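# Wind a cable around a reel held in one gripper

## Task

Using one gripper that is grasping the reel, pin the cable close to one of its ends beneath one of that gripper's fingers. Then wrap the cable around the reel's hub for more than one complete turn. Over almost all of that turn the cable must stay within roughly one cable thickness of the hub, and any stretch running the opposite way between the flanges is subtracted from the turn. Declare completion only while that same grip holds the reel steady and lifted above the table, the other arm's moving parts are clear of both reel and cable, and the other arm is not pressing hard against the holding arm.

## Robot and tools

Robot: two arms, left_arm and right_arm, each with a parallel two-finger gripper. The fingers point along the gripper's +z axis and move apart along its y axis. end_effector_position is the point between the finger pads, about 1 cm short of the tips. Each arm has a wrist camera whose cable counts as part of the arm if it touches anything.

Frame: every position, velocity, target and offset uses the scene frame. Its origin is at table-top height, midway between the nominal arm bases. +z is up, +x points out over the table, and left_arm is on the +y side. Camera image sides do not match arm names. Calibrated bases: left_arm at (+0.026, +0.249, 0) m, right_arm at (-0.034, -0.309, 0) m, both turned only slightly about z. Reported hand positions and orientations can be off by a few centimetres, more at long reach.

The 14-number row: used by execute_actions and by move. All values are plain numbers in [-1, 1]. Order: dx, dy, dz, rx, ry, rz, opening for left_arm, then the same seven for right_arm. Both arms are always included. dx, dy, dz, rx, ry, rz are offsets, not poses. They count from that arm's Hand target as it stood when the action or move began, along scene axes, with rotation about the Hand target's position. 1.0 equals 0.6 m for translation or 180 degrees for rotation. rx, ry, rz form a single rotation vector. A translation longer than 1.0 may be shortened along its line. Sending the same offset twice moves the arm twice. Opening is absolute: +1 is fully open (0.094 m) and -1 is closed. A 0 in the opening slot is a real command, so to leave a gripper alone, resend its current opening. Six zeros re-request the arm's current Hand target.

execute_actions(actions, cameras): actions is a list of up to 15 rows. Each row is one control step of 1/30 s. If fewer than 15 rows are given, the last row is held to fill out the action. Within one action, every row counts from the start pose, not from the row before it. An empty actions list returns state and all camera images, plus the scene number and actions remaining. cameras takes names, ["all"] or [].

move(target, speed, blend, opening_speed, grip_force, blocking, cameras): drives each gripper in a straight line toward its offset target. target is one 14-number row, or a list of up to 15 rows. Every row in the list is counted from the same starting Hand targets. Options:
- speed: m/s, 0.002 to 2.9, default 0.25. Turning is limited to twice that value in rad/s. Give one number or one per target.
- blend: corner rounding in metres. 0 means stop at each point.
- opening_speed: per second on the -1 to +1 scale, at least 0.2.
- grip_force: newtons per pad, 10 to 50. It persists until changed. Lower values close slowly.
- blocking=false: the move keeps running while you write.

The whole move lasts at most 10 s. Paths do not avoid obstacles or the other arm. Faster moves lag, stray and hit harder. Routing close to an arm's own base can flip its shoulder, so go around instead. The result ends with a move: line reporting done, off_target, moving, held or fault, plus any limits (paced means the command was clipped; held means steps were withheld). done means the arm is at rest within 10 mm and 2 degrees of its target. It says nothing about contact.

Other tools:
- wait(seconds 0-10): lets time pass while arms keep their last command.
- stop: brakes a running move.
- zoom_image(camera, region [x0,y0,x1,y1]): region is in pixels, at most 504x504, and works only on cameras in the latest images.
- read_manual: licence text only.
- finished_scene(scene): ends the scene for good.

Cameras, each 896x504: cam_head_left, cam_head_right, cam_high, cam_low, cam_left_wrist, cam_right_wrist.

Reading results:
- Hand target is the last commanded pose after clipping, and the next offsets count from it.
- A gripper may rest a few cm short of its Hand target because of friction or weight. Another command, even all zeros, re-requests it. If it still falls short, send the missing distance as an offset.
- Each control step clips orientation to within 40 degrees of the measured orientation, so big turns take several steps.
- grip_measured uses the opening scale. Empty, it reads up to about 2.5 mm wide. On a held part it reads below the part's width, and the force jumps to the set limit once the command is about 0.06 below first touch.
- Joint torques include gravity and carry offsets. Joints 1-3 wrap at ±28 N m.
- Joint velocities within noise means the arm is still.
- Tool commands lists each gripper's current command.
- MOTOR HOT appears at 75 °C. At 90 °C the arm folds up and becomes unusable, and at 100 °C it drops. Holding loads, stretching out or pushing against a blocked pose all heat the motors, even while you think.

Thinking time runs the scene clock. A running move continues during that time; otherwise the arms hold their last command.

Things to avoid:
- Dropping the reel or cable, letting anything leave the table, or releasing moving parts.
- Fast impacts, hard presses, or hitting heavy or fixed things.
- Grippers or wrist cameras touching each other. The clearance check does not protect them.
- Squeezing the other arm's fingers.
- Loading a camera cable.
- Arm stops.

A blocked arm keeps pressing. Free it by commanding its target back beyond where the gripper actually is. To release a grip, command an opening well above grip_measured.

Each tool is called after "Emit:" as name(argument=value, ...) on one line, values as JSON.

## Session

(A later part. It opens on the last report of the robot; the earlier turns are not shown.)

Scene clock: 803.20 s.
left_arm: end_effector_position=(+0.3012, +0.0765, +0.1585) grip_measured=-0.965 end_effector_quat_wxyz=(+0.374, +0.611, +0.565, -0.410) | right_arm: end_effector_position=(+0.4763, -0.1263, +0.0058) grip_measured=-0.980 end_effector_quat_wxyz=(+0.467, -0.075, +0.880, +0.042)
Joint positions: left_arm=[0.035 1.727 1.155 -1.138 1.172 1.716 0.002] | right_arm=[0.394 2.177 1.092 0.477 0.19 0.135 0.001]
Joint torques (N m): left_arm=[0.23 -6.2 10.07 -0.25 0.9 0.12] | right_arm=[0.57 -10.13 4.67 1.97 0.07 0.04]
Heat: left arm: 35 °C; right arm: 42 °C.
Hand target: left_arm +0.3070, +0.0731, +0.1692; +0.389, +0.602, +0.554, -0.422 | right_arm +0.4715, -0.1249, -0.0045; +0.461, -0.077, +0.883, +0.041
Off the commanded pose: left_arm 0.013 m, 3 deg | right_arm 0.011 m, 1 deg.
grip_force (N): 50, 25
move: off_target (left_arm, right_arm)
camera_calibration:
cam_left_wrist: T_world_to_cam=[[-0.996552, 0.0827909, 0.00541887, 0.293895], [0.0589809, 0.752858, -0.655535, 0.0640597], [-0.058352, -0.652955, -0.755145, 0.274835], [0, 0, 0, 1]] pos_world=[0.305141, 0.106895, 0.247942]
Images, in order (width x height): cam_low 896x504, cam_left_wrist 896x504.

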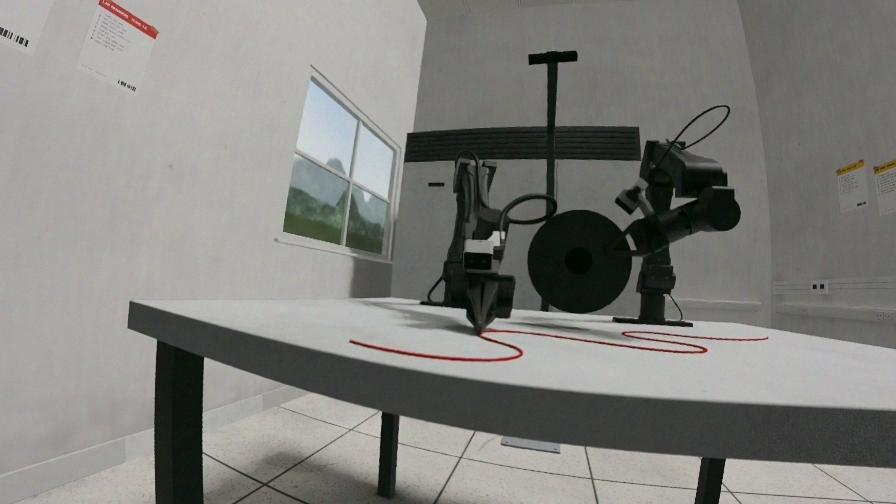

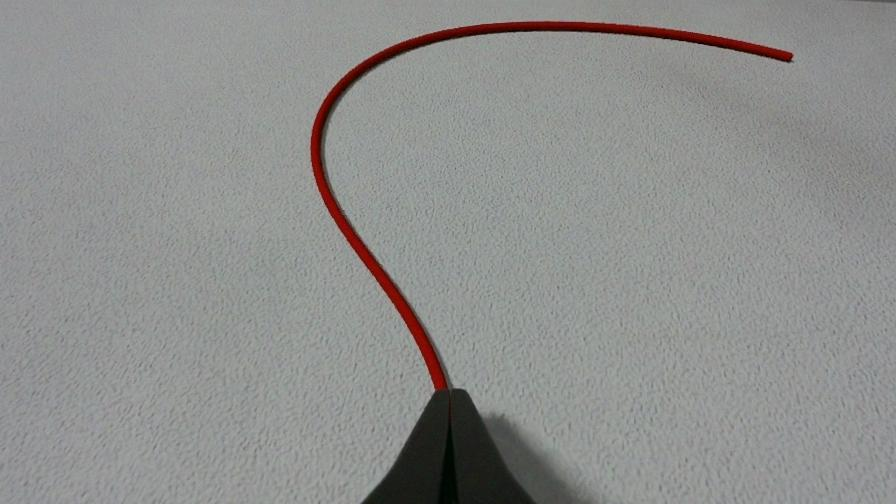

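Emit:
move(target=[0, 0, 0, 0, 0, 0, -1, 0, 0, 0.12, 0, 0, 0, -1], speed=0.1, cameras=["cam_left_wrist", "cam_low", "cam_high"])

Scene clock: 808.53 s.
left_arm: end_effector_position=(+0.3012, +0.0765, +0.1585) grip_measured=-0.965 end_effector_quat_wxyz=(+0.374, +0.611, +0.565, -0.410) | right_arm: end_effector_position=(+0.4628, -0.1321, +0.0414) grip_measured=-0.983 end_effector_quat_wxyz=(+0.436, -0.080, +0.896, +0.032)
Joint positions: left_arm=[0.035 1.727 1.155 -1.138 1.172 1.716 0.002] | right_arm=[0.394 2.032 1.114 0.239 0.19 0.135 0.001]
Joint torques (N m): left_arm=[0.12 -6.02 9.81 -0.29 0.89 0.14] | right_arm=[0.61 -13.75 8.05 1.74 0.06 0.04]
Heat: left arm: 35 °C; right arm: 43 °C.
Hand target: left_arm +0.3070, +0.0731, +0.1692; +0.389, +0.602, +0.554, -0.422 | right_arm +0.4716, -0.1249, +0.0677; +0.461, -0.077, +0.883, +0.041
Off the commanded pose: left_arm 0.013 m, 3 deg | right_arm 0.029 m, 3 deg.
grip_force (N): 50, 25
move: off_target (left_arm, right_arm)
camera_calibration:
cam_left_wrist: T_world_to_cam=[[-0.996552, 0.0827909, 0.00541887, 0.293895], [0.0589809, 0.752858, -0.655535, 0.0640597], [-0.058352, -0.652955, -0.755145, 0.274835], [0, 0, 0, 1]] pos_world=[0.305141, 0.106895, 0.247942]
Images, in order (width x height): cam_high 896x504, cam_low 896x504, cam_left_wrist 896x504.

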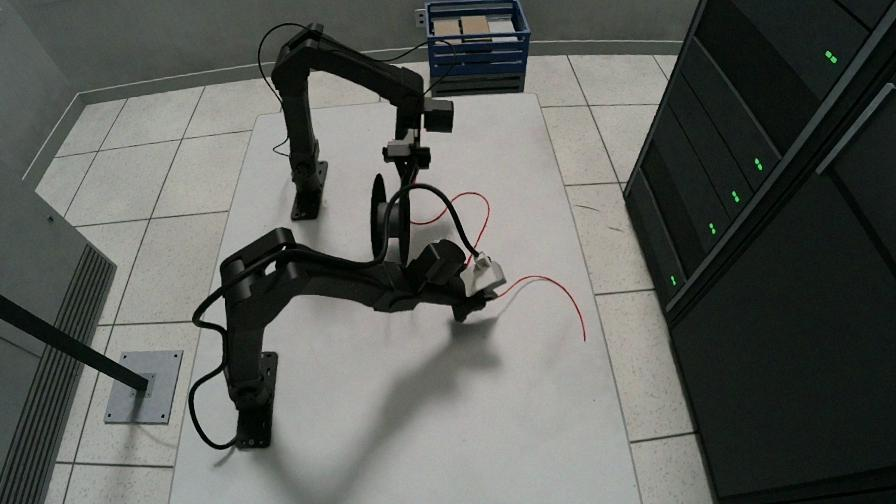

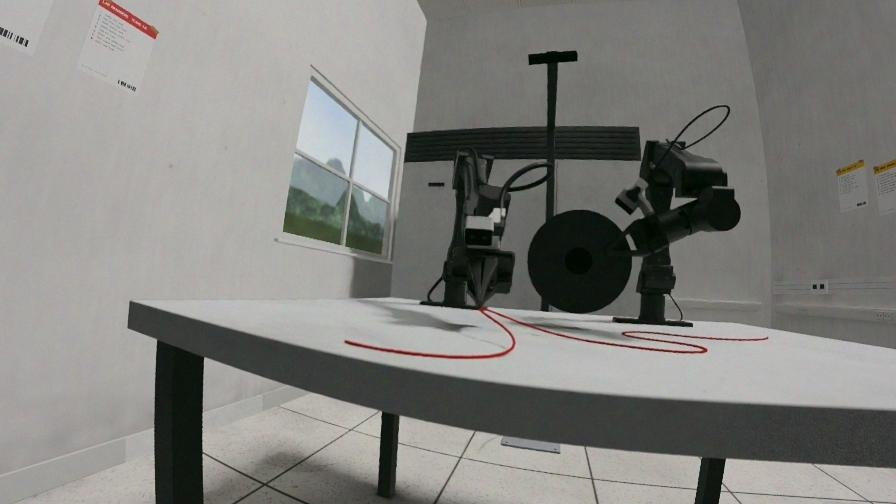

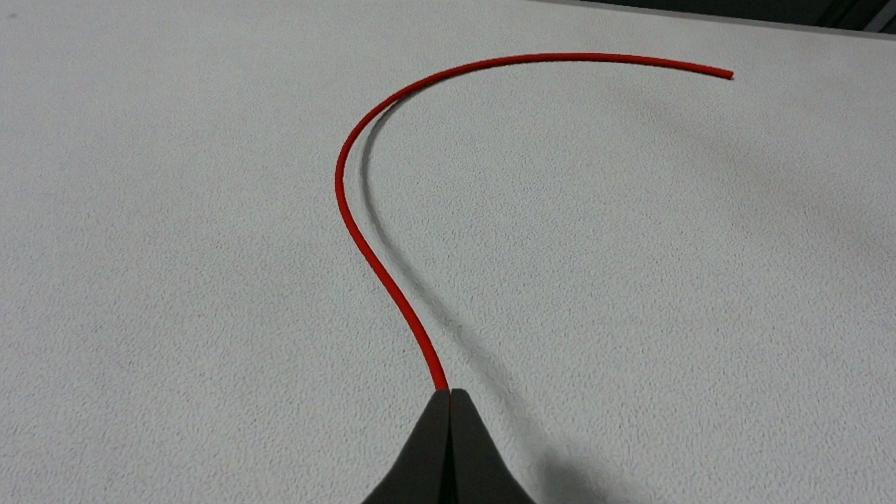

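Emit:
move(target=[0, 0, 0, 0, 0, 0, -1, -0.286, -0.392, -0.03, -0.0097, 0.0547, 0, -1], speed=0.2, cameras=["cam_left_wrist", "cam_high", "cam_head_right"])

Scene clock: 931.43 s.
left_arm: end_effector_position=(+0.3012, +0.0765, +0.1585) grip_measured=-0.965 end_effector_quat_wxyz=(+0.374, +0.611, +0.565, -0.410) | right_arm: end_effector_position=(+0.2992, -0.3618, +0.0436) grip_measured=-0.983 end_effector_quat_wxyz=(+0.372, -0.074, +0.925, +0.031)
Joint positions: left_arm=[0.035 1.727 1.155 -1.138 1.172 1.716 0.002] | right_arm=[-0.352 1.401 0.518 0.011 -0.342 -0.376 0.001]
Joint torques (N m): left_arm=[0.02 -6.06 9.78 -0.24 0.87 0.11] | right_arm=[-0.31 -6.54 5.79 1.56 -0.3 -0.05]
Heat: left arm: 36 °C; right arm: 45 °C.
Hand target: left_arm +0.3070, +0.0731, +0.1692; +0.389, +0.602, +0.554, -0.422 | right_arm +0.2999, -0.3602, +0.0497; +0.383, -0.080, +0.920, +0.034
Off the commanded pose: left_arm 0.013 m, 3 deg | right_arm 0.006 m, 2 deg.
grip_force (N): 50, 25
move: off_target (left_arm)
camera_calibration:
cam_left_wrist: T_world_to_cam=[[-0.996552, 0.0827909, 0.00541887, 0.293895], [0.0589809, 0.752858, -0.655535, 0.0640597], [-0.058352, -0.652955, -0.755145, 0.274835], [0, 0, 0, 1]] pos_world=[0.305141, 0.106895, 0.247942]
Images, in order (width x height): cam_head_right 896x504, cam_high 896x504, cam_left_wrist 896x504.

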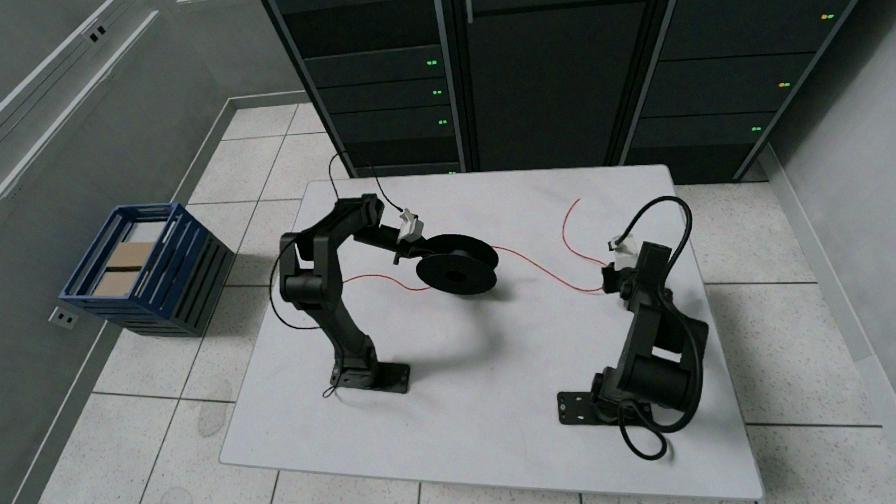

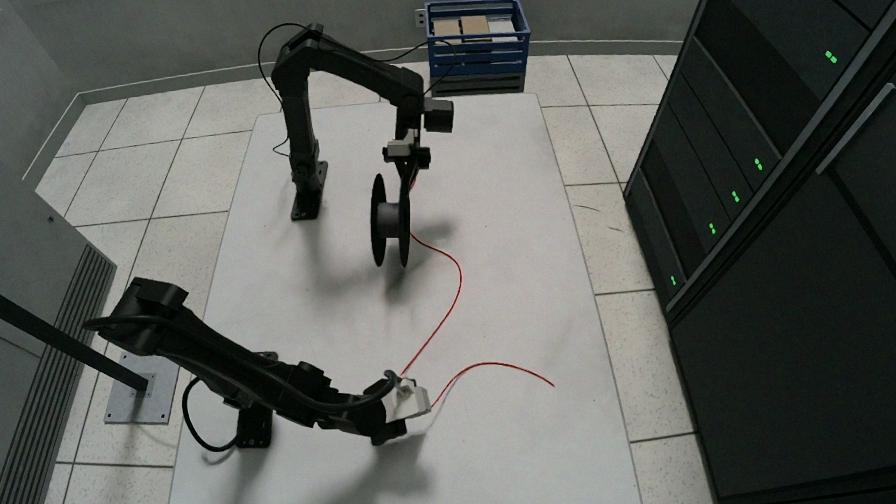

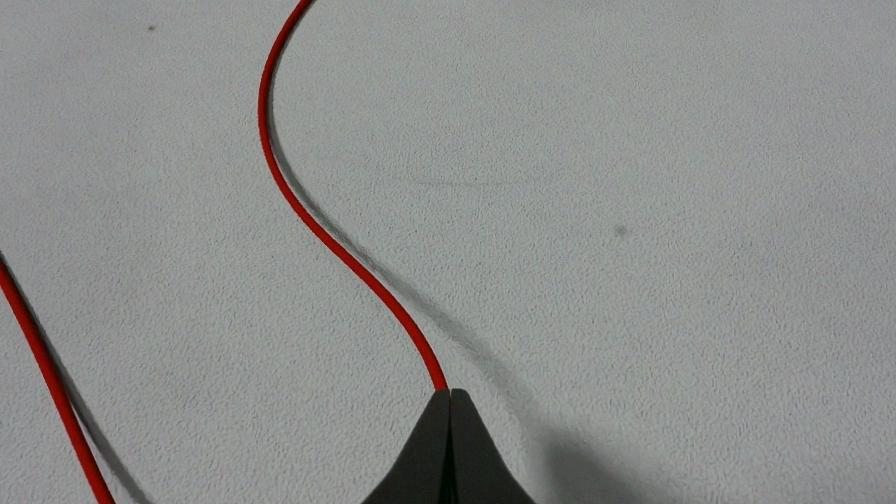

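Emit:
move(target=[[0, 0, 0, 0, 0, 0, -1, 0, 0, -0.05, 0, 0, 0, -1], [0, 0, 0, 0, 0, 0, -1, 0, 0, -0.05, 0, 0, 0, -0.3]], speed=0.1, cameras=["cam_left_wrist"])

Scene clock: 946.93 s.
left_arm: end_effector_position=(+0.3012, +0.0765, +0.1585) grip_measured=-0.965 end_effector_quat_wxyz=(+0.374, +0.611, +0.565, -0.410) | right_arm: end_effector_position=(+0.3004, -0.3620, +0.0213) grip_measured=-0.302 end_effector_quat_wxyz=(+0.379, -0.077, +0.922, +0.029)
Joint positions: left_arm=[0.035 1.727 1.155 -1.138 1.172 1.716 0.002] | right_arm=[-0.352 1.487 0.459 0.172 -0.344 -0.378 0.033]
Joint torques (N m): left_arm=[0.16 -5.9 9.85 -0.23 0.87 0.1] | right_arm=[-0.32 -4.49 4.89 1.73 -0.31 -0.03]
Heat: left arm: 36 °C; right arm: 45 °C.
Hand target: left_arm +0.3070, +0.0731, +0.1692; +0.389, +0.602, +0.554, -0.422 | right_arm +0.3000, -0.3602, +0.0197; +0.383, -0.080, +0.920, +0.034
Off the commanded pose: left_arm 0.013 m, 3 deg | right_arm 0.002 m, 1 deg.
grip_force (N): 50, 25
move: off_target (left_arm)
camera_calibration:
cam_left_wrist: T_world_to_cam=[[-0.996552, 0.0827909, 0.00541887, 0.293895], [0.0589809, 0.752858, -0.655535, 0.0640597], [-0.058352, -0.652955, -0.755145, 0.274835], [0, 0, 0, 1]] pos_world=[0.305141, 0.106895, 0.247942]
Images, in order (width x height): cam_left_wrist 896x504.

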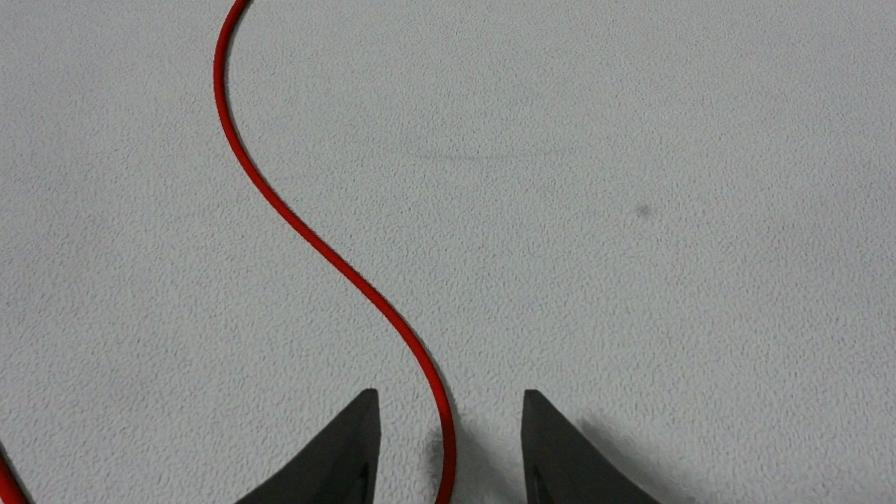

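Emit:
move(target=[[0, 0, 0, 0, 0, 0, -1, 0, 0, 0.134, 0, 0, 0, -0.3], [0, 0, 0, 0, 0, 0, -1, 0.3833, 0.1037, 0.0833, -0.0105, -0.0545, -0.2269, 0.06]], speed=0.25, blend=[0.03, 0], cameras=["cam_left_wrist", "cam_high", "cam_low"])

Scene clock: 954.30 s.
left_arm: end_effector_position=(+0.3012, +0.0765, +0.1585) grip_measured=-0.965 end_effector_quat_wxyz=(+0.374, +0.611, +0.565, -0.410) | right_arm: end_effector_position=(+0.5222, -0.2970, +0.0651) grip_measured=+0.058 end_effector_quat_wxyz=(+0.437, +0.228, +0.862, -0.122)
Joint positions: left_arm=[0.035 1.727 1.155 -1.138 1.172 1.716 0.002] | right_arm=[0.183 2.156 1.428 -0.044 0.565 0.467 0.05]
Joint torques (N m): left_arm=[0.38 -5.94 9.85 -0.28 0.89 0.13] | right_arm=[-0.02 -10.85 9.06 1.54 0.31 0.11]
Heat: left arm: 36 °C; right arm: 45 °C.
Hand target: left_arm +0.3070, +0.0731, +0.1692; +0.389, +0.602, +0.554, -0.422 | right_arm +0.5299, -0.2979, +0.0696; +0.444, +0.237, +0.855, -0.123
Off the commanded pose: left_arm 0.013 m, 3 deg | right_arm 0.009 m, 2 deg.
grip_force (N): 50, 25
move: off_target (left_arm)
camera_calibration:
cam_left_wrist: T_world_to_cam=[[-0.996552, 0.0827909, 0.00541887, 0.293895], [0.0589809, 0.752858, -0.655535, 0.0640597], [-0.058352, -0.652955, -0.755145, 0.274835], [0, 0, 0, 1]] pos_world=[0.305141, 0.106895, 0.247942]
Images, in order (width x height): cam_high 896x504, cam_low 896x504, cam_left_wrist 896x504.

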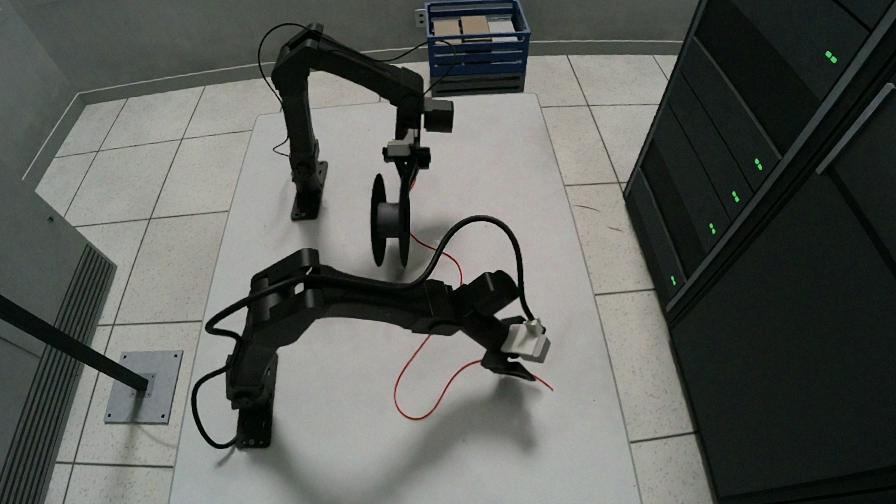

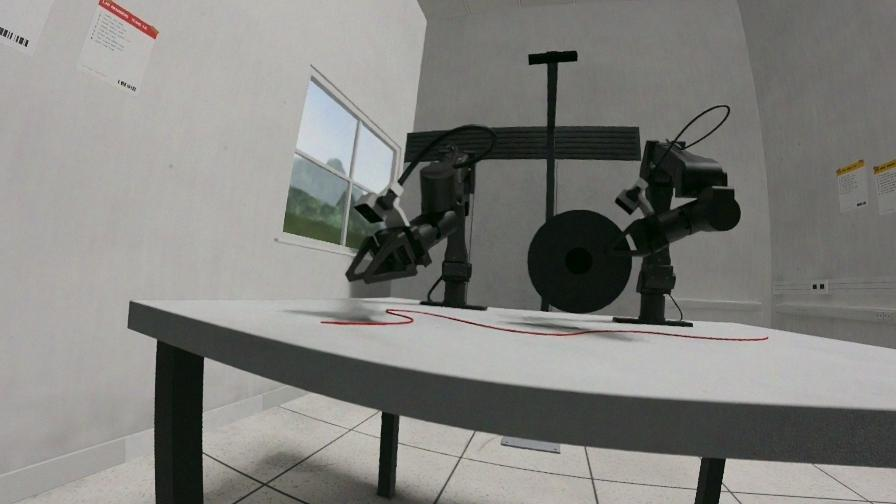

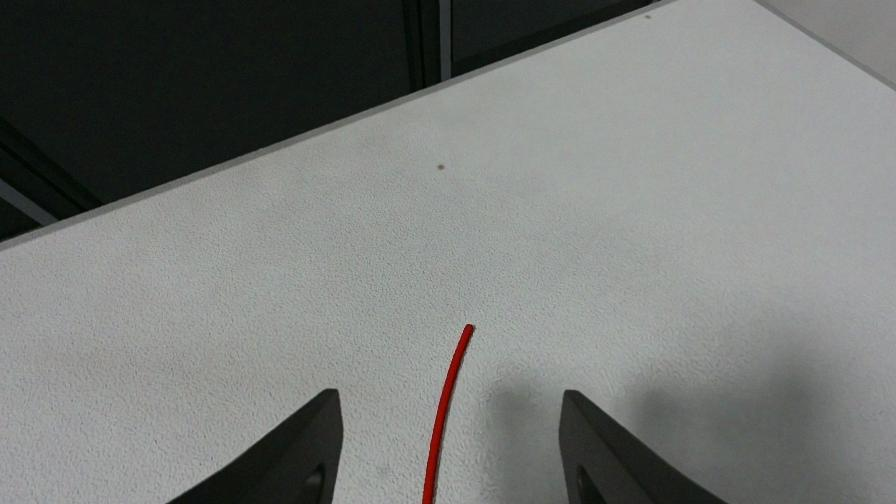

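Emit:
move(target=[0, 0, 0, 0, 0, 0, -1, 0.0185, -0.0117, -0.0667, 0, 0, -0.0667, -0.2], speed=0.12, cameras=["cam_left_wrist", "cam_right_wrist", "cam_low"])

Scene clock: 974.33 s.
left_arm: end_effector_position=(+0.3012, +0.0765, +0.1585) grip_measured=-0.965 end_effector_quat_wxyz=(+0.374, +0.611, +0.565, -0.410) | right_arm: end_effector_position=(+0.5351, -0.3063, +0.0266) grip_measured=-0.198 end_effector_quat_wxyz=(+0.421, +0.318, +0.833, -0.166)
Joint positions: left_arm=[0.035 1.727 1.155 -1.138 1.172 1.716 0.002] | right_arm=[0.202 2.352 1.626 -0.173 0.719 0.683 0.038]
Joint torques (N m): left_arm=[0.09 -6 9.65 -0.31 0.92 0.13] | right_arm=[0.44 -12.12 8.8 1.33 0.45 0.15]
Heat: left arm: 36 °C; right arm: 43 °C.
Hand target: left_arm +0.3070, +0.0731, +0.1692; +0.389, +0.602, +0.554, -0.422 | right_arm +0.5410, -0.3049, +0.0296; +0.429, +0.325, +0.826, -0.169
Off the commanded pose: left_arm 0.013 m, 3 deg | right_arm 0.007 m, 1 deg.
grip_force (N): 50, 25
move: off_target (left_arm)
camera_calibration:
cam_left_wrist: T_world_to_cam=[[-0.996552, 0.0827909, 0.00541887, 0.293895], [0.0589809, 0.752858, -0.655535, 0.0640597], [-0.058352, -0.652955, -0.755145, 0.274835], [0, 0, 0, 1]] pos_world=[0.305141, 0.106895, 0.247942]
cam_right_wrist: T_world_to_cam=[[-0.653843, -0.756602, 0.00655308, 0.119417], [-0.653823, 0.560621, -0.508153, 0.5752], [0.380796, -0.336537, -0.861242, -0.189173], [0, 0, 0, 1]] pos_world=[0.526195, -0.295782, 0.128584]
Images, in order (width x height): cam_low 896x504, cam_left_wrist 896x504, cam_right_wrist 896x504.

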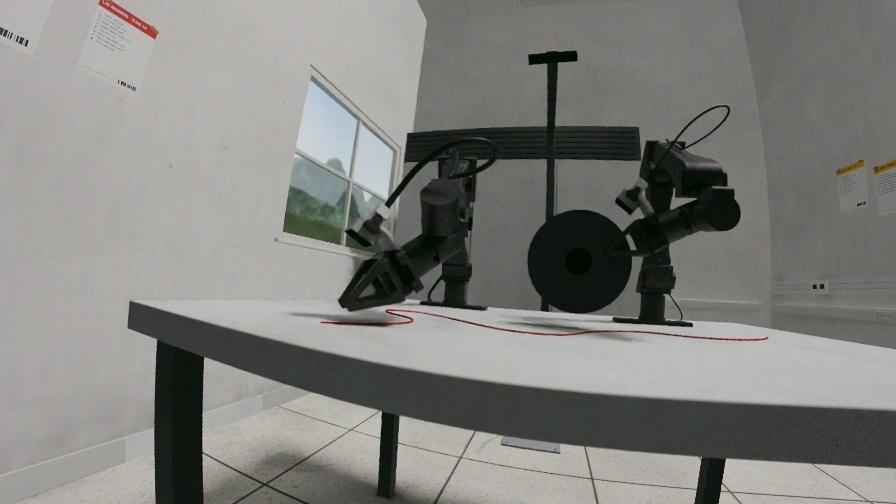

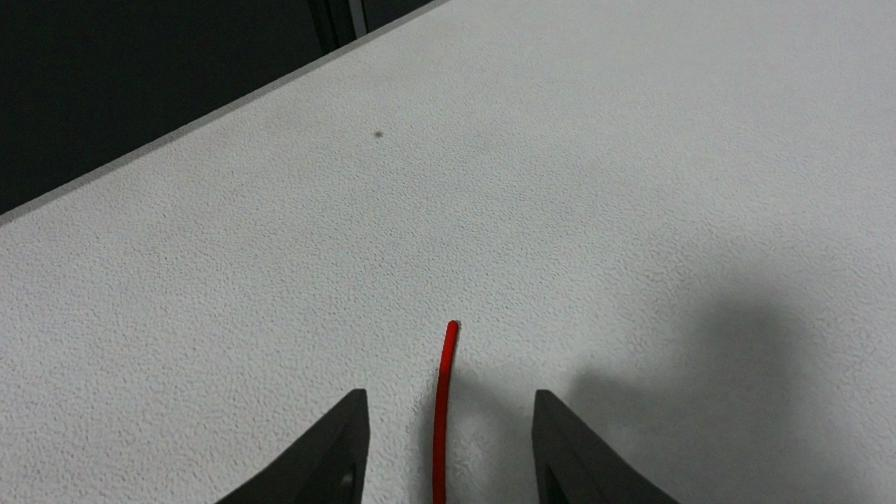

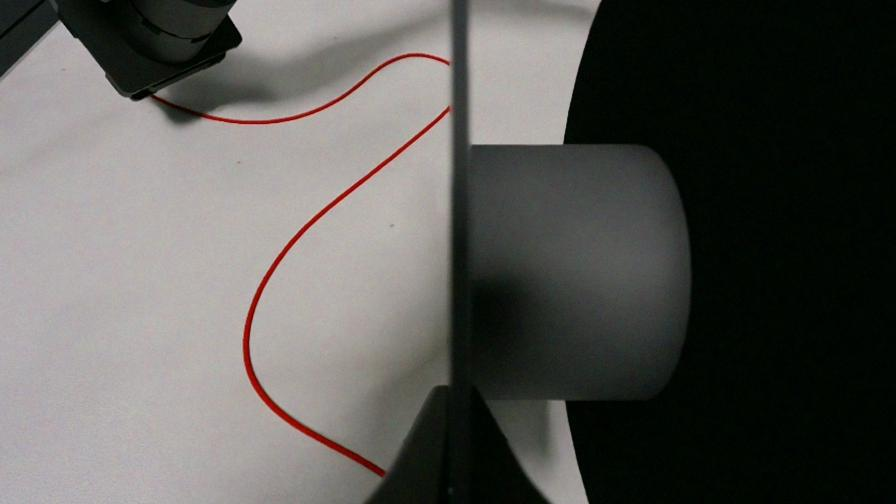

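Emit:
move(target=[0, 0, 0, 0, 0, 0, -1, 0.0, 0.0, -0.042, 0, 0, 0, -0.3], speed=0.06, cameras=["cam_left_wrist", "cam_low"])

Emit:
zoom_image(camera="cam_low", region=[300, 260, 430, 335])

Scene clock: 980.60 s.
left_arm: end_effector_position=(+0.3012, +0.0765, +0.1585) grip_measured=-0.965 end_effector_quat_wxyz=(+0.374, +0.611, +0.565, -0.410) | right_arm: end_effector_position=(+0.5382, -0.3058, +0.0077) grip_measured=-0.298 end_effector_quat_wxyz=(+0.423, +0.320, +0.831, -0.166)
Joint positions: left_arm=[0.035 1.727 1.155 -1.138 1.172 1.716 0.002] | right_arm=[0.203 2.4 1.626 -0.123 0.722 0.685 0.033]
Joint torques (N m): left_arm=[0.17 -6.04 9.87 -0.26 0.88 0.15] | right_arm=[0.43 -12.18 7.12 1.48 0.4 0.11]
Heat: left arm: 36 °C; right arm: 43 °C.
Hand target: left_arm +0.3070, +0.0731, +0.1692; +0.389, +0.602, +0.554, -0.422 | right_arm +0.5410, -0.3048, +0.0045; +0.429, +0.325, +0.826, -0.169
Off the commanded pose: left_arm 0.013 m, 3 deg | right_arm 0.004 m, 1 deg.
grip_force (N): 50, 25
move: off_target (left_arm)
camera_calibration:
cam_left_wrist: T_world_to_cam=[[-0.996552, 0.0827909, 0.00541887, 0.293895], [0.0589809, 0.752858, -0.655535, 0.0640597], [-0.058352, -0.652955, -0.755145, 0.274835], [0, 0, 0, 1]] pos_world=[0.305141, 0.106895, 0.247942]
Images, in order (width x height): cam_low 896x504, cam_left_wrist 896x504.

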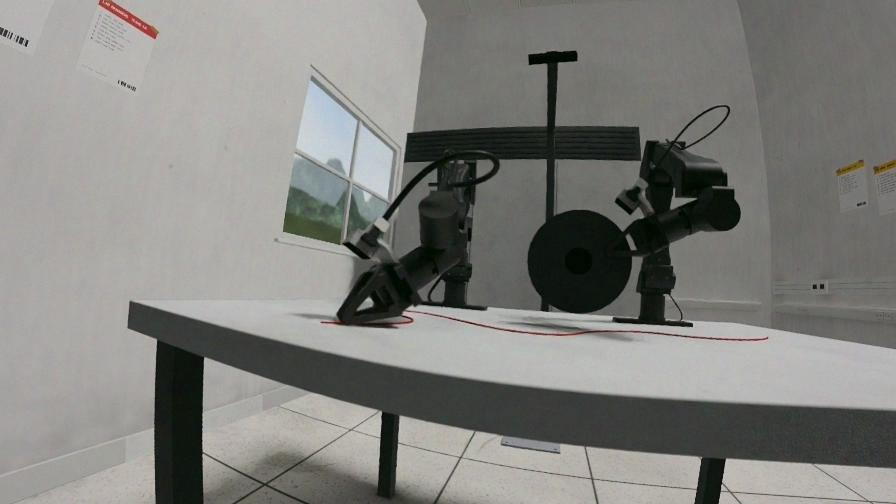

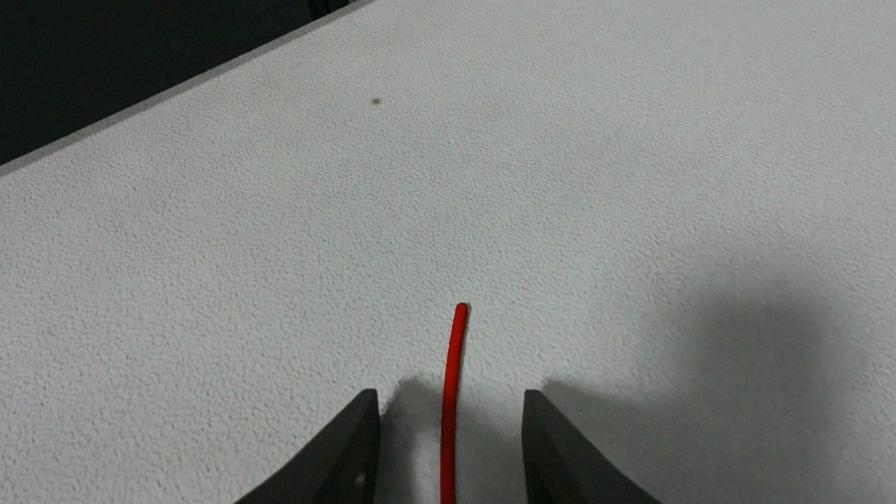

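Scaled by 3.877 from the camera's 896x504 image, which has a finer 1280x720 frame.

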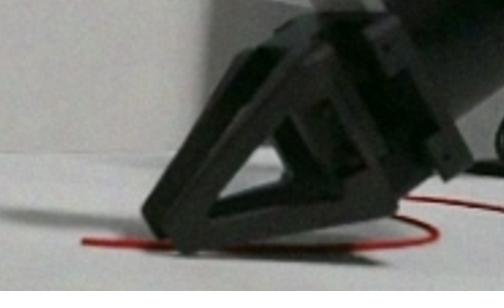

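Emit:
move(target=[[0, 0, 0, 0, 0, 0, -1, 0.0, 0.0, -0.012, 0, 0, 0, -0.3], [0, 0, 0, 0, 0, 0, -1, 0.0, 0.0, -0.012, 0, 0, 0, -1]], speed=0.04, cameras=["cam_left_wrist", "cam_low"])

Emit:
zoom_image(camera="cam_low", region=[300, 260, 430, 335])

Scene clock: 990.03 s.
left_arm: end_effector_position=(+0.3012, +0.0765, +0.1585) grip_measured=-0.965 end_effector_quat_wxyz=(+0.374, +0.611, +0.565, -0.410) | right_arm: end_effector_position=(+0.5413, -0.3062, +0.0063) grip_measured=-0.953 end_effector_quat_wxyz=(+0.431, +0.323, +0.826, -0.165)
Joint positions: left_arm=[0.035 1.727 1.155 -1.138 1.172 1.716 0.002] | right_arm=[0.203 2.411 1.626 -0.093 0.73 0.685 0.002]
Joint torques (N m): left_arm=[0.32 -6.15 9.66 -0.27 0.83 0.12] | right_arm=[0.4 -11.9 6.68 1.44 0.33 0.11]
Heat: left arm: 36 °C; right arm: 43 °C.
Hand target: left_arm +0.3070, +0.0731, +0.1692; +0.389, +0.602, +0.554, -0.422 | right_arm +0.5410, -0.3049, -0.0029; +0.429, +0.325, +0.826, -0.169
Off the commanded pose: left_arm 0.013 m, 3 deg | right_arm 0.009 m, 1 deg.
grip_force (N): 50, 25
move: off_target (left_arm)
camera_calibration:
cam_left_wrist: T_world_to_cam=[[-0.996552, 0.0827909, 0.00541887, 0.293895], [0.0589809, 0.752858, -0.655535, 0.0640597], [-0.058352, -0.652955, -0.755145, 0.274835], [0, 0, 0, 1]] pos_world=[0.305141, 0.106895, 0.247942]
Images, in order (width x height): cam_low 896x504, cam_left_wrist 896x504.

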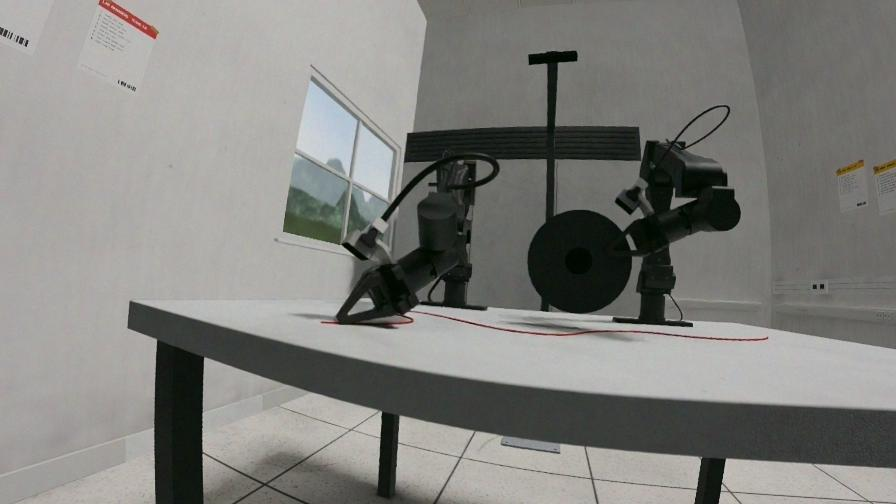

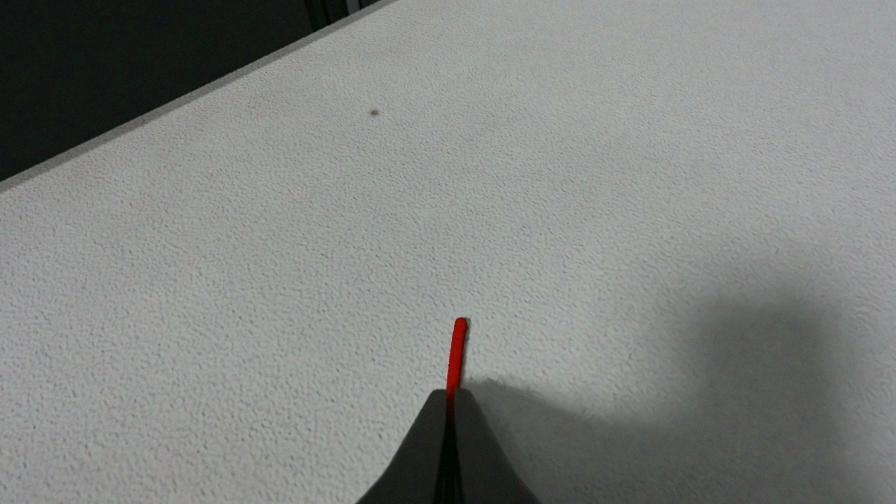

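Scaled by 3.877 from the camera's 896x504 image, which has a finer 1280x720 frame.

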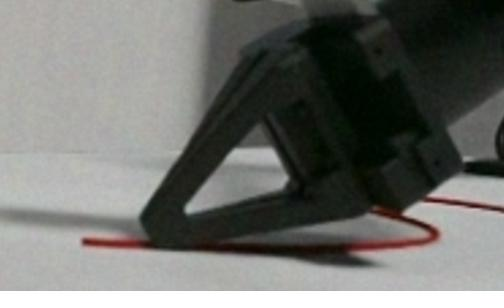

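Emit:
move(target=[[0, 0, 0, 0, 0, 0, -1, -0.03, 0.01, 0.2, 0, 0, 0, -1], [0, 0, 0, 0, 0, 0, -1, -0.2017, 0.0917, 0.455, -0.0521, -0.1328, 0.2348, -1]], speed=0.2, blend=[0.04, 0], cameras=["all"])

Scene clock: 1007.77 s.
left_arm: end_effector_position=(+0.3012, +0.0765, +0.1585) grip_measured=-0.965 end_effector_quat_wxyz=(+0.374, +0.611, +0.565, -0.410) | right_arm: end_effector_position=(+0.4236, -0.2489, +0.2650) grip_measured=-0.957 end_effector_quat_wxyz=(+0.635, +0.002, +0.773, -0.004)
Joint positions: left_arm=[0.035 1.727 1.155 -1.138 1.172 1.716 0.002] | right_arm=[0.201 1.398 0.898 0.3 0.215 0.04 0.002]
Joint torques (N m): left_arm=[0.12 -5.98 9.83 -0.29 0.85 0.11] | right_arm=[-0.4 -7.91 6.13 2.16 -0.06 -0.05]
Heat: left arm: 36 °C; right arm: 43 °C.
Hand target: left_arm +0.3070, +0.0731, +0.1692; +0.389, +0.602, +0.554, -0.422 | right_arm +0.4200, -0.2499, +0.2701; +0.643, +0.000, +0.766, +0.000
Off the commanded pose: left_arm 0.013 m, 3 deg | right_arm 0.006 m, 1 deg.
grip_force (N): 50, 25
move: off_target (left_arm)
camera_calibration:
cam_left_wrist: T_world_to_cam=[[-0.996552, 0.0827909, 0.00541887, 0.293895], [0.0589809, 0.752858, -0.655535, 0.0640597], [-0.058352, -0.652955, -0.755145, 0.274835], [0, 0, 0, 1]] pos_world=[0.305141, 0.106895, 0.247942]
cam_right_wrist: T_world_to_cam=[[0.0130075, -0.999862, 0.010313, -0.255638], [-0.566365, -0.0158671, -0.824002, 0.494502], [0.824052, 0.00487727, -0.566493, -0.102971], [0, 0, 0, 1]] pos_world=[0.368247, -0.247254, 0.351774]

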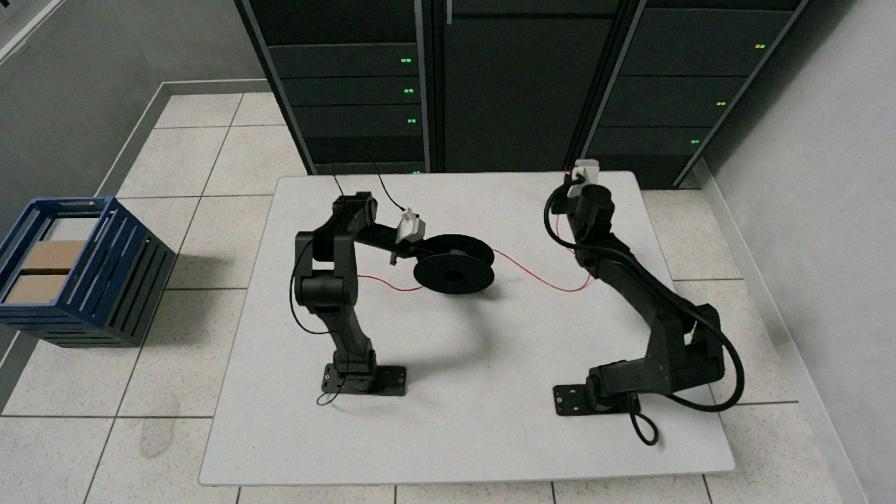

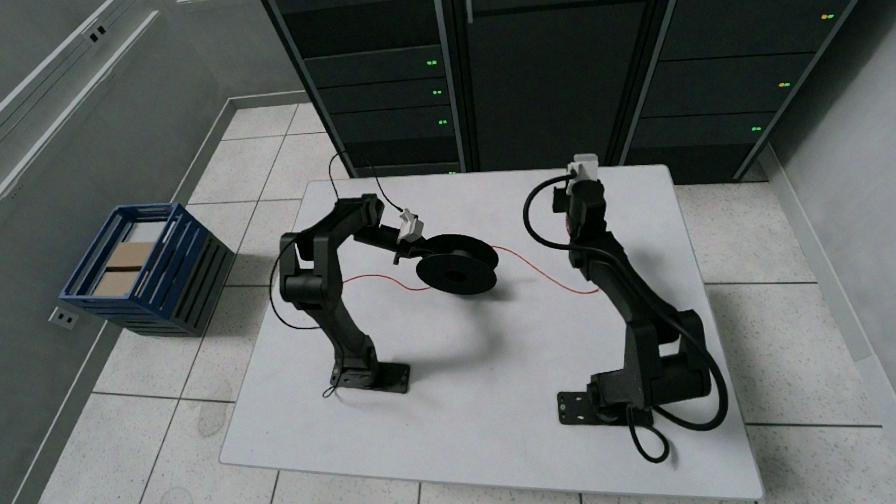

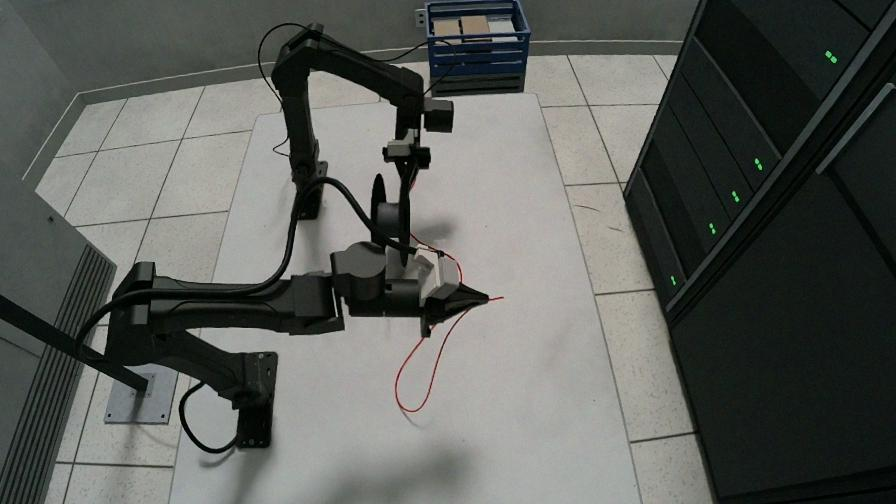

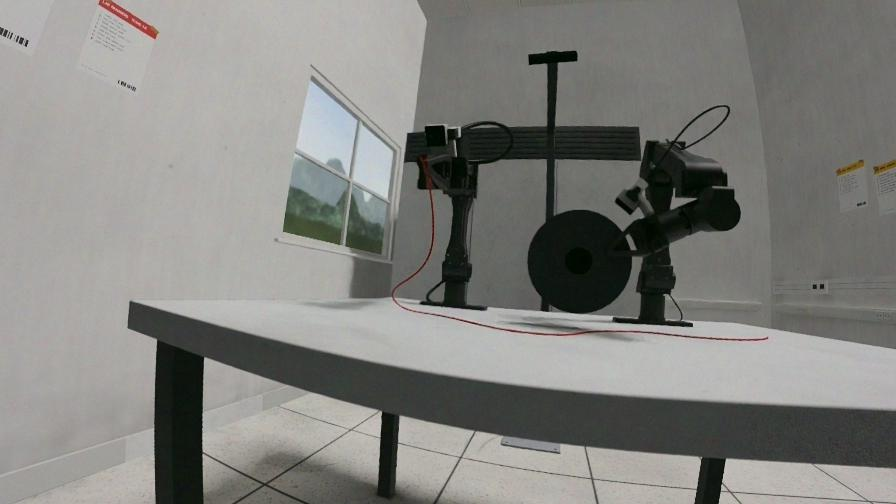

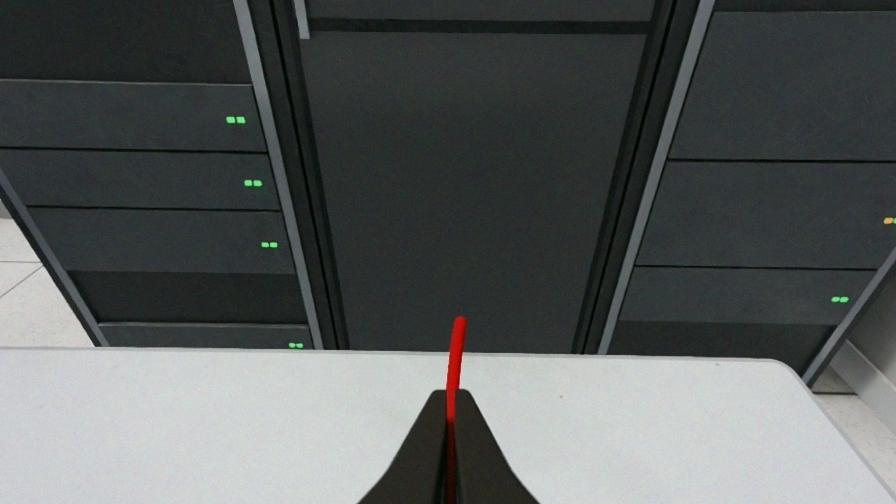

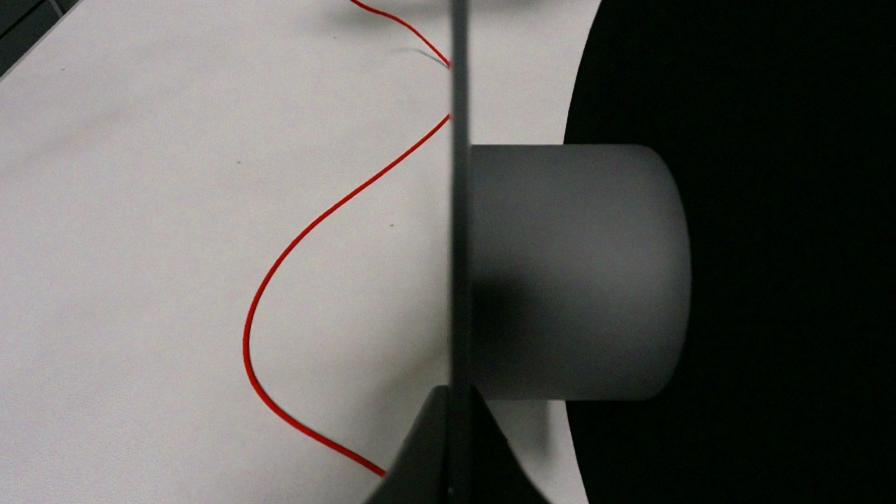

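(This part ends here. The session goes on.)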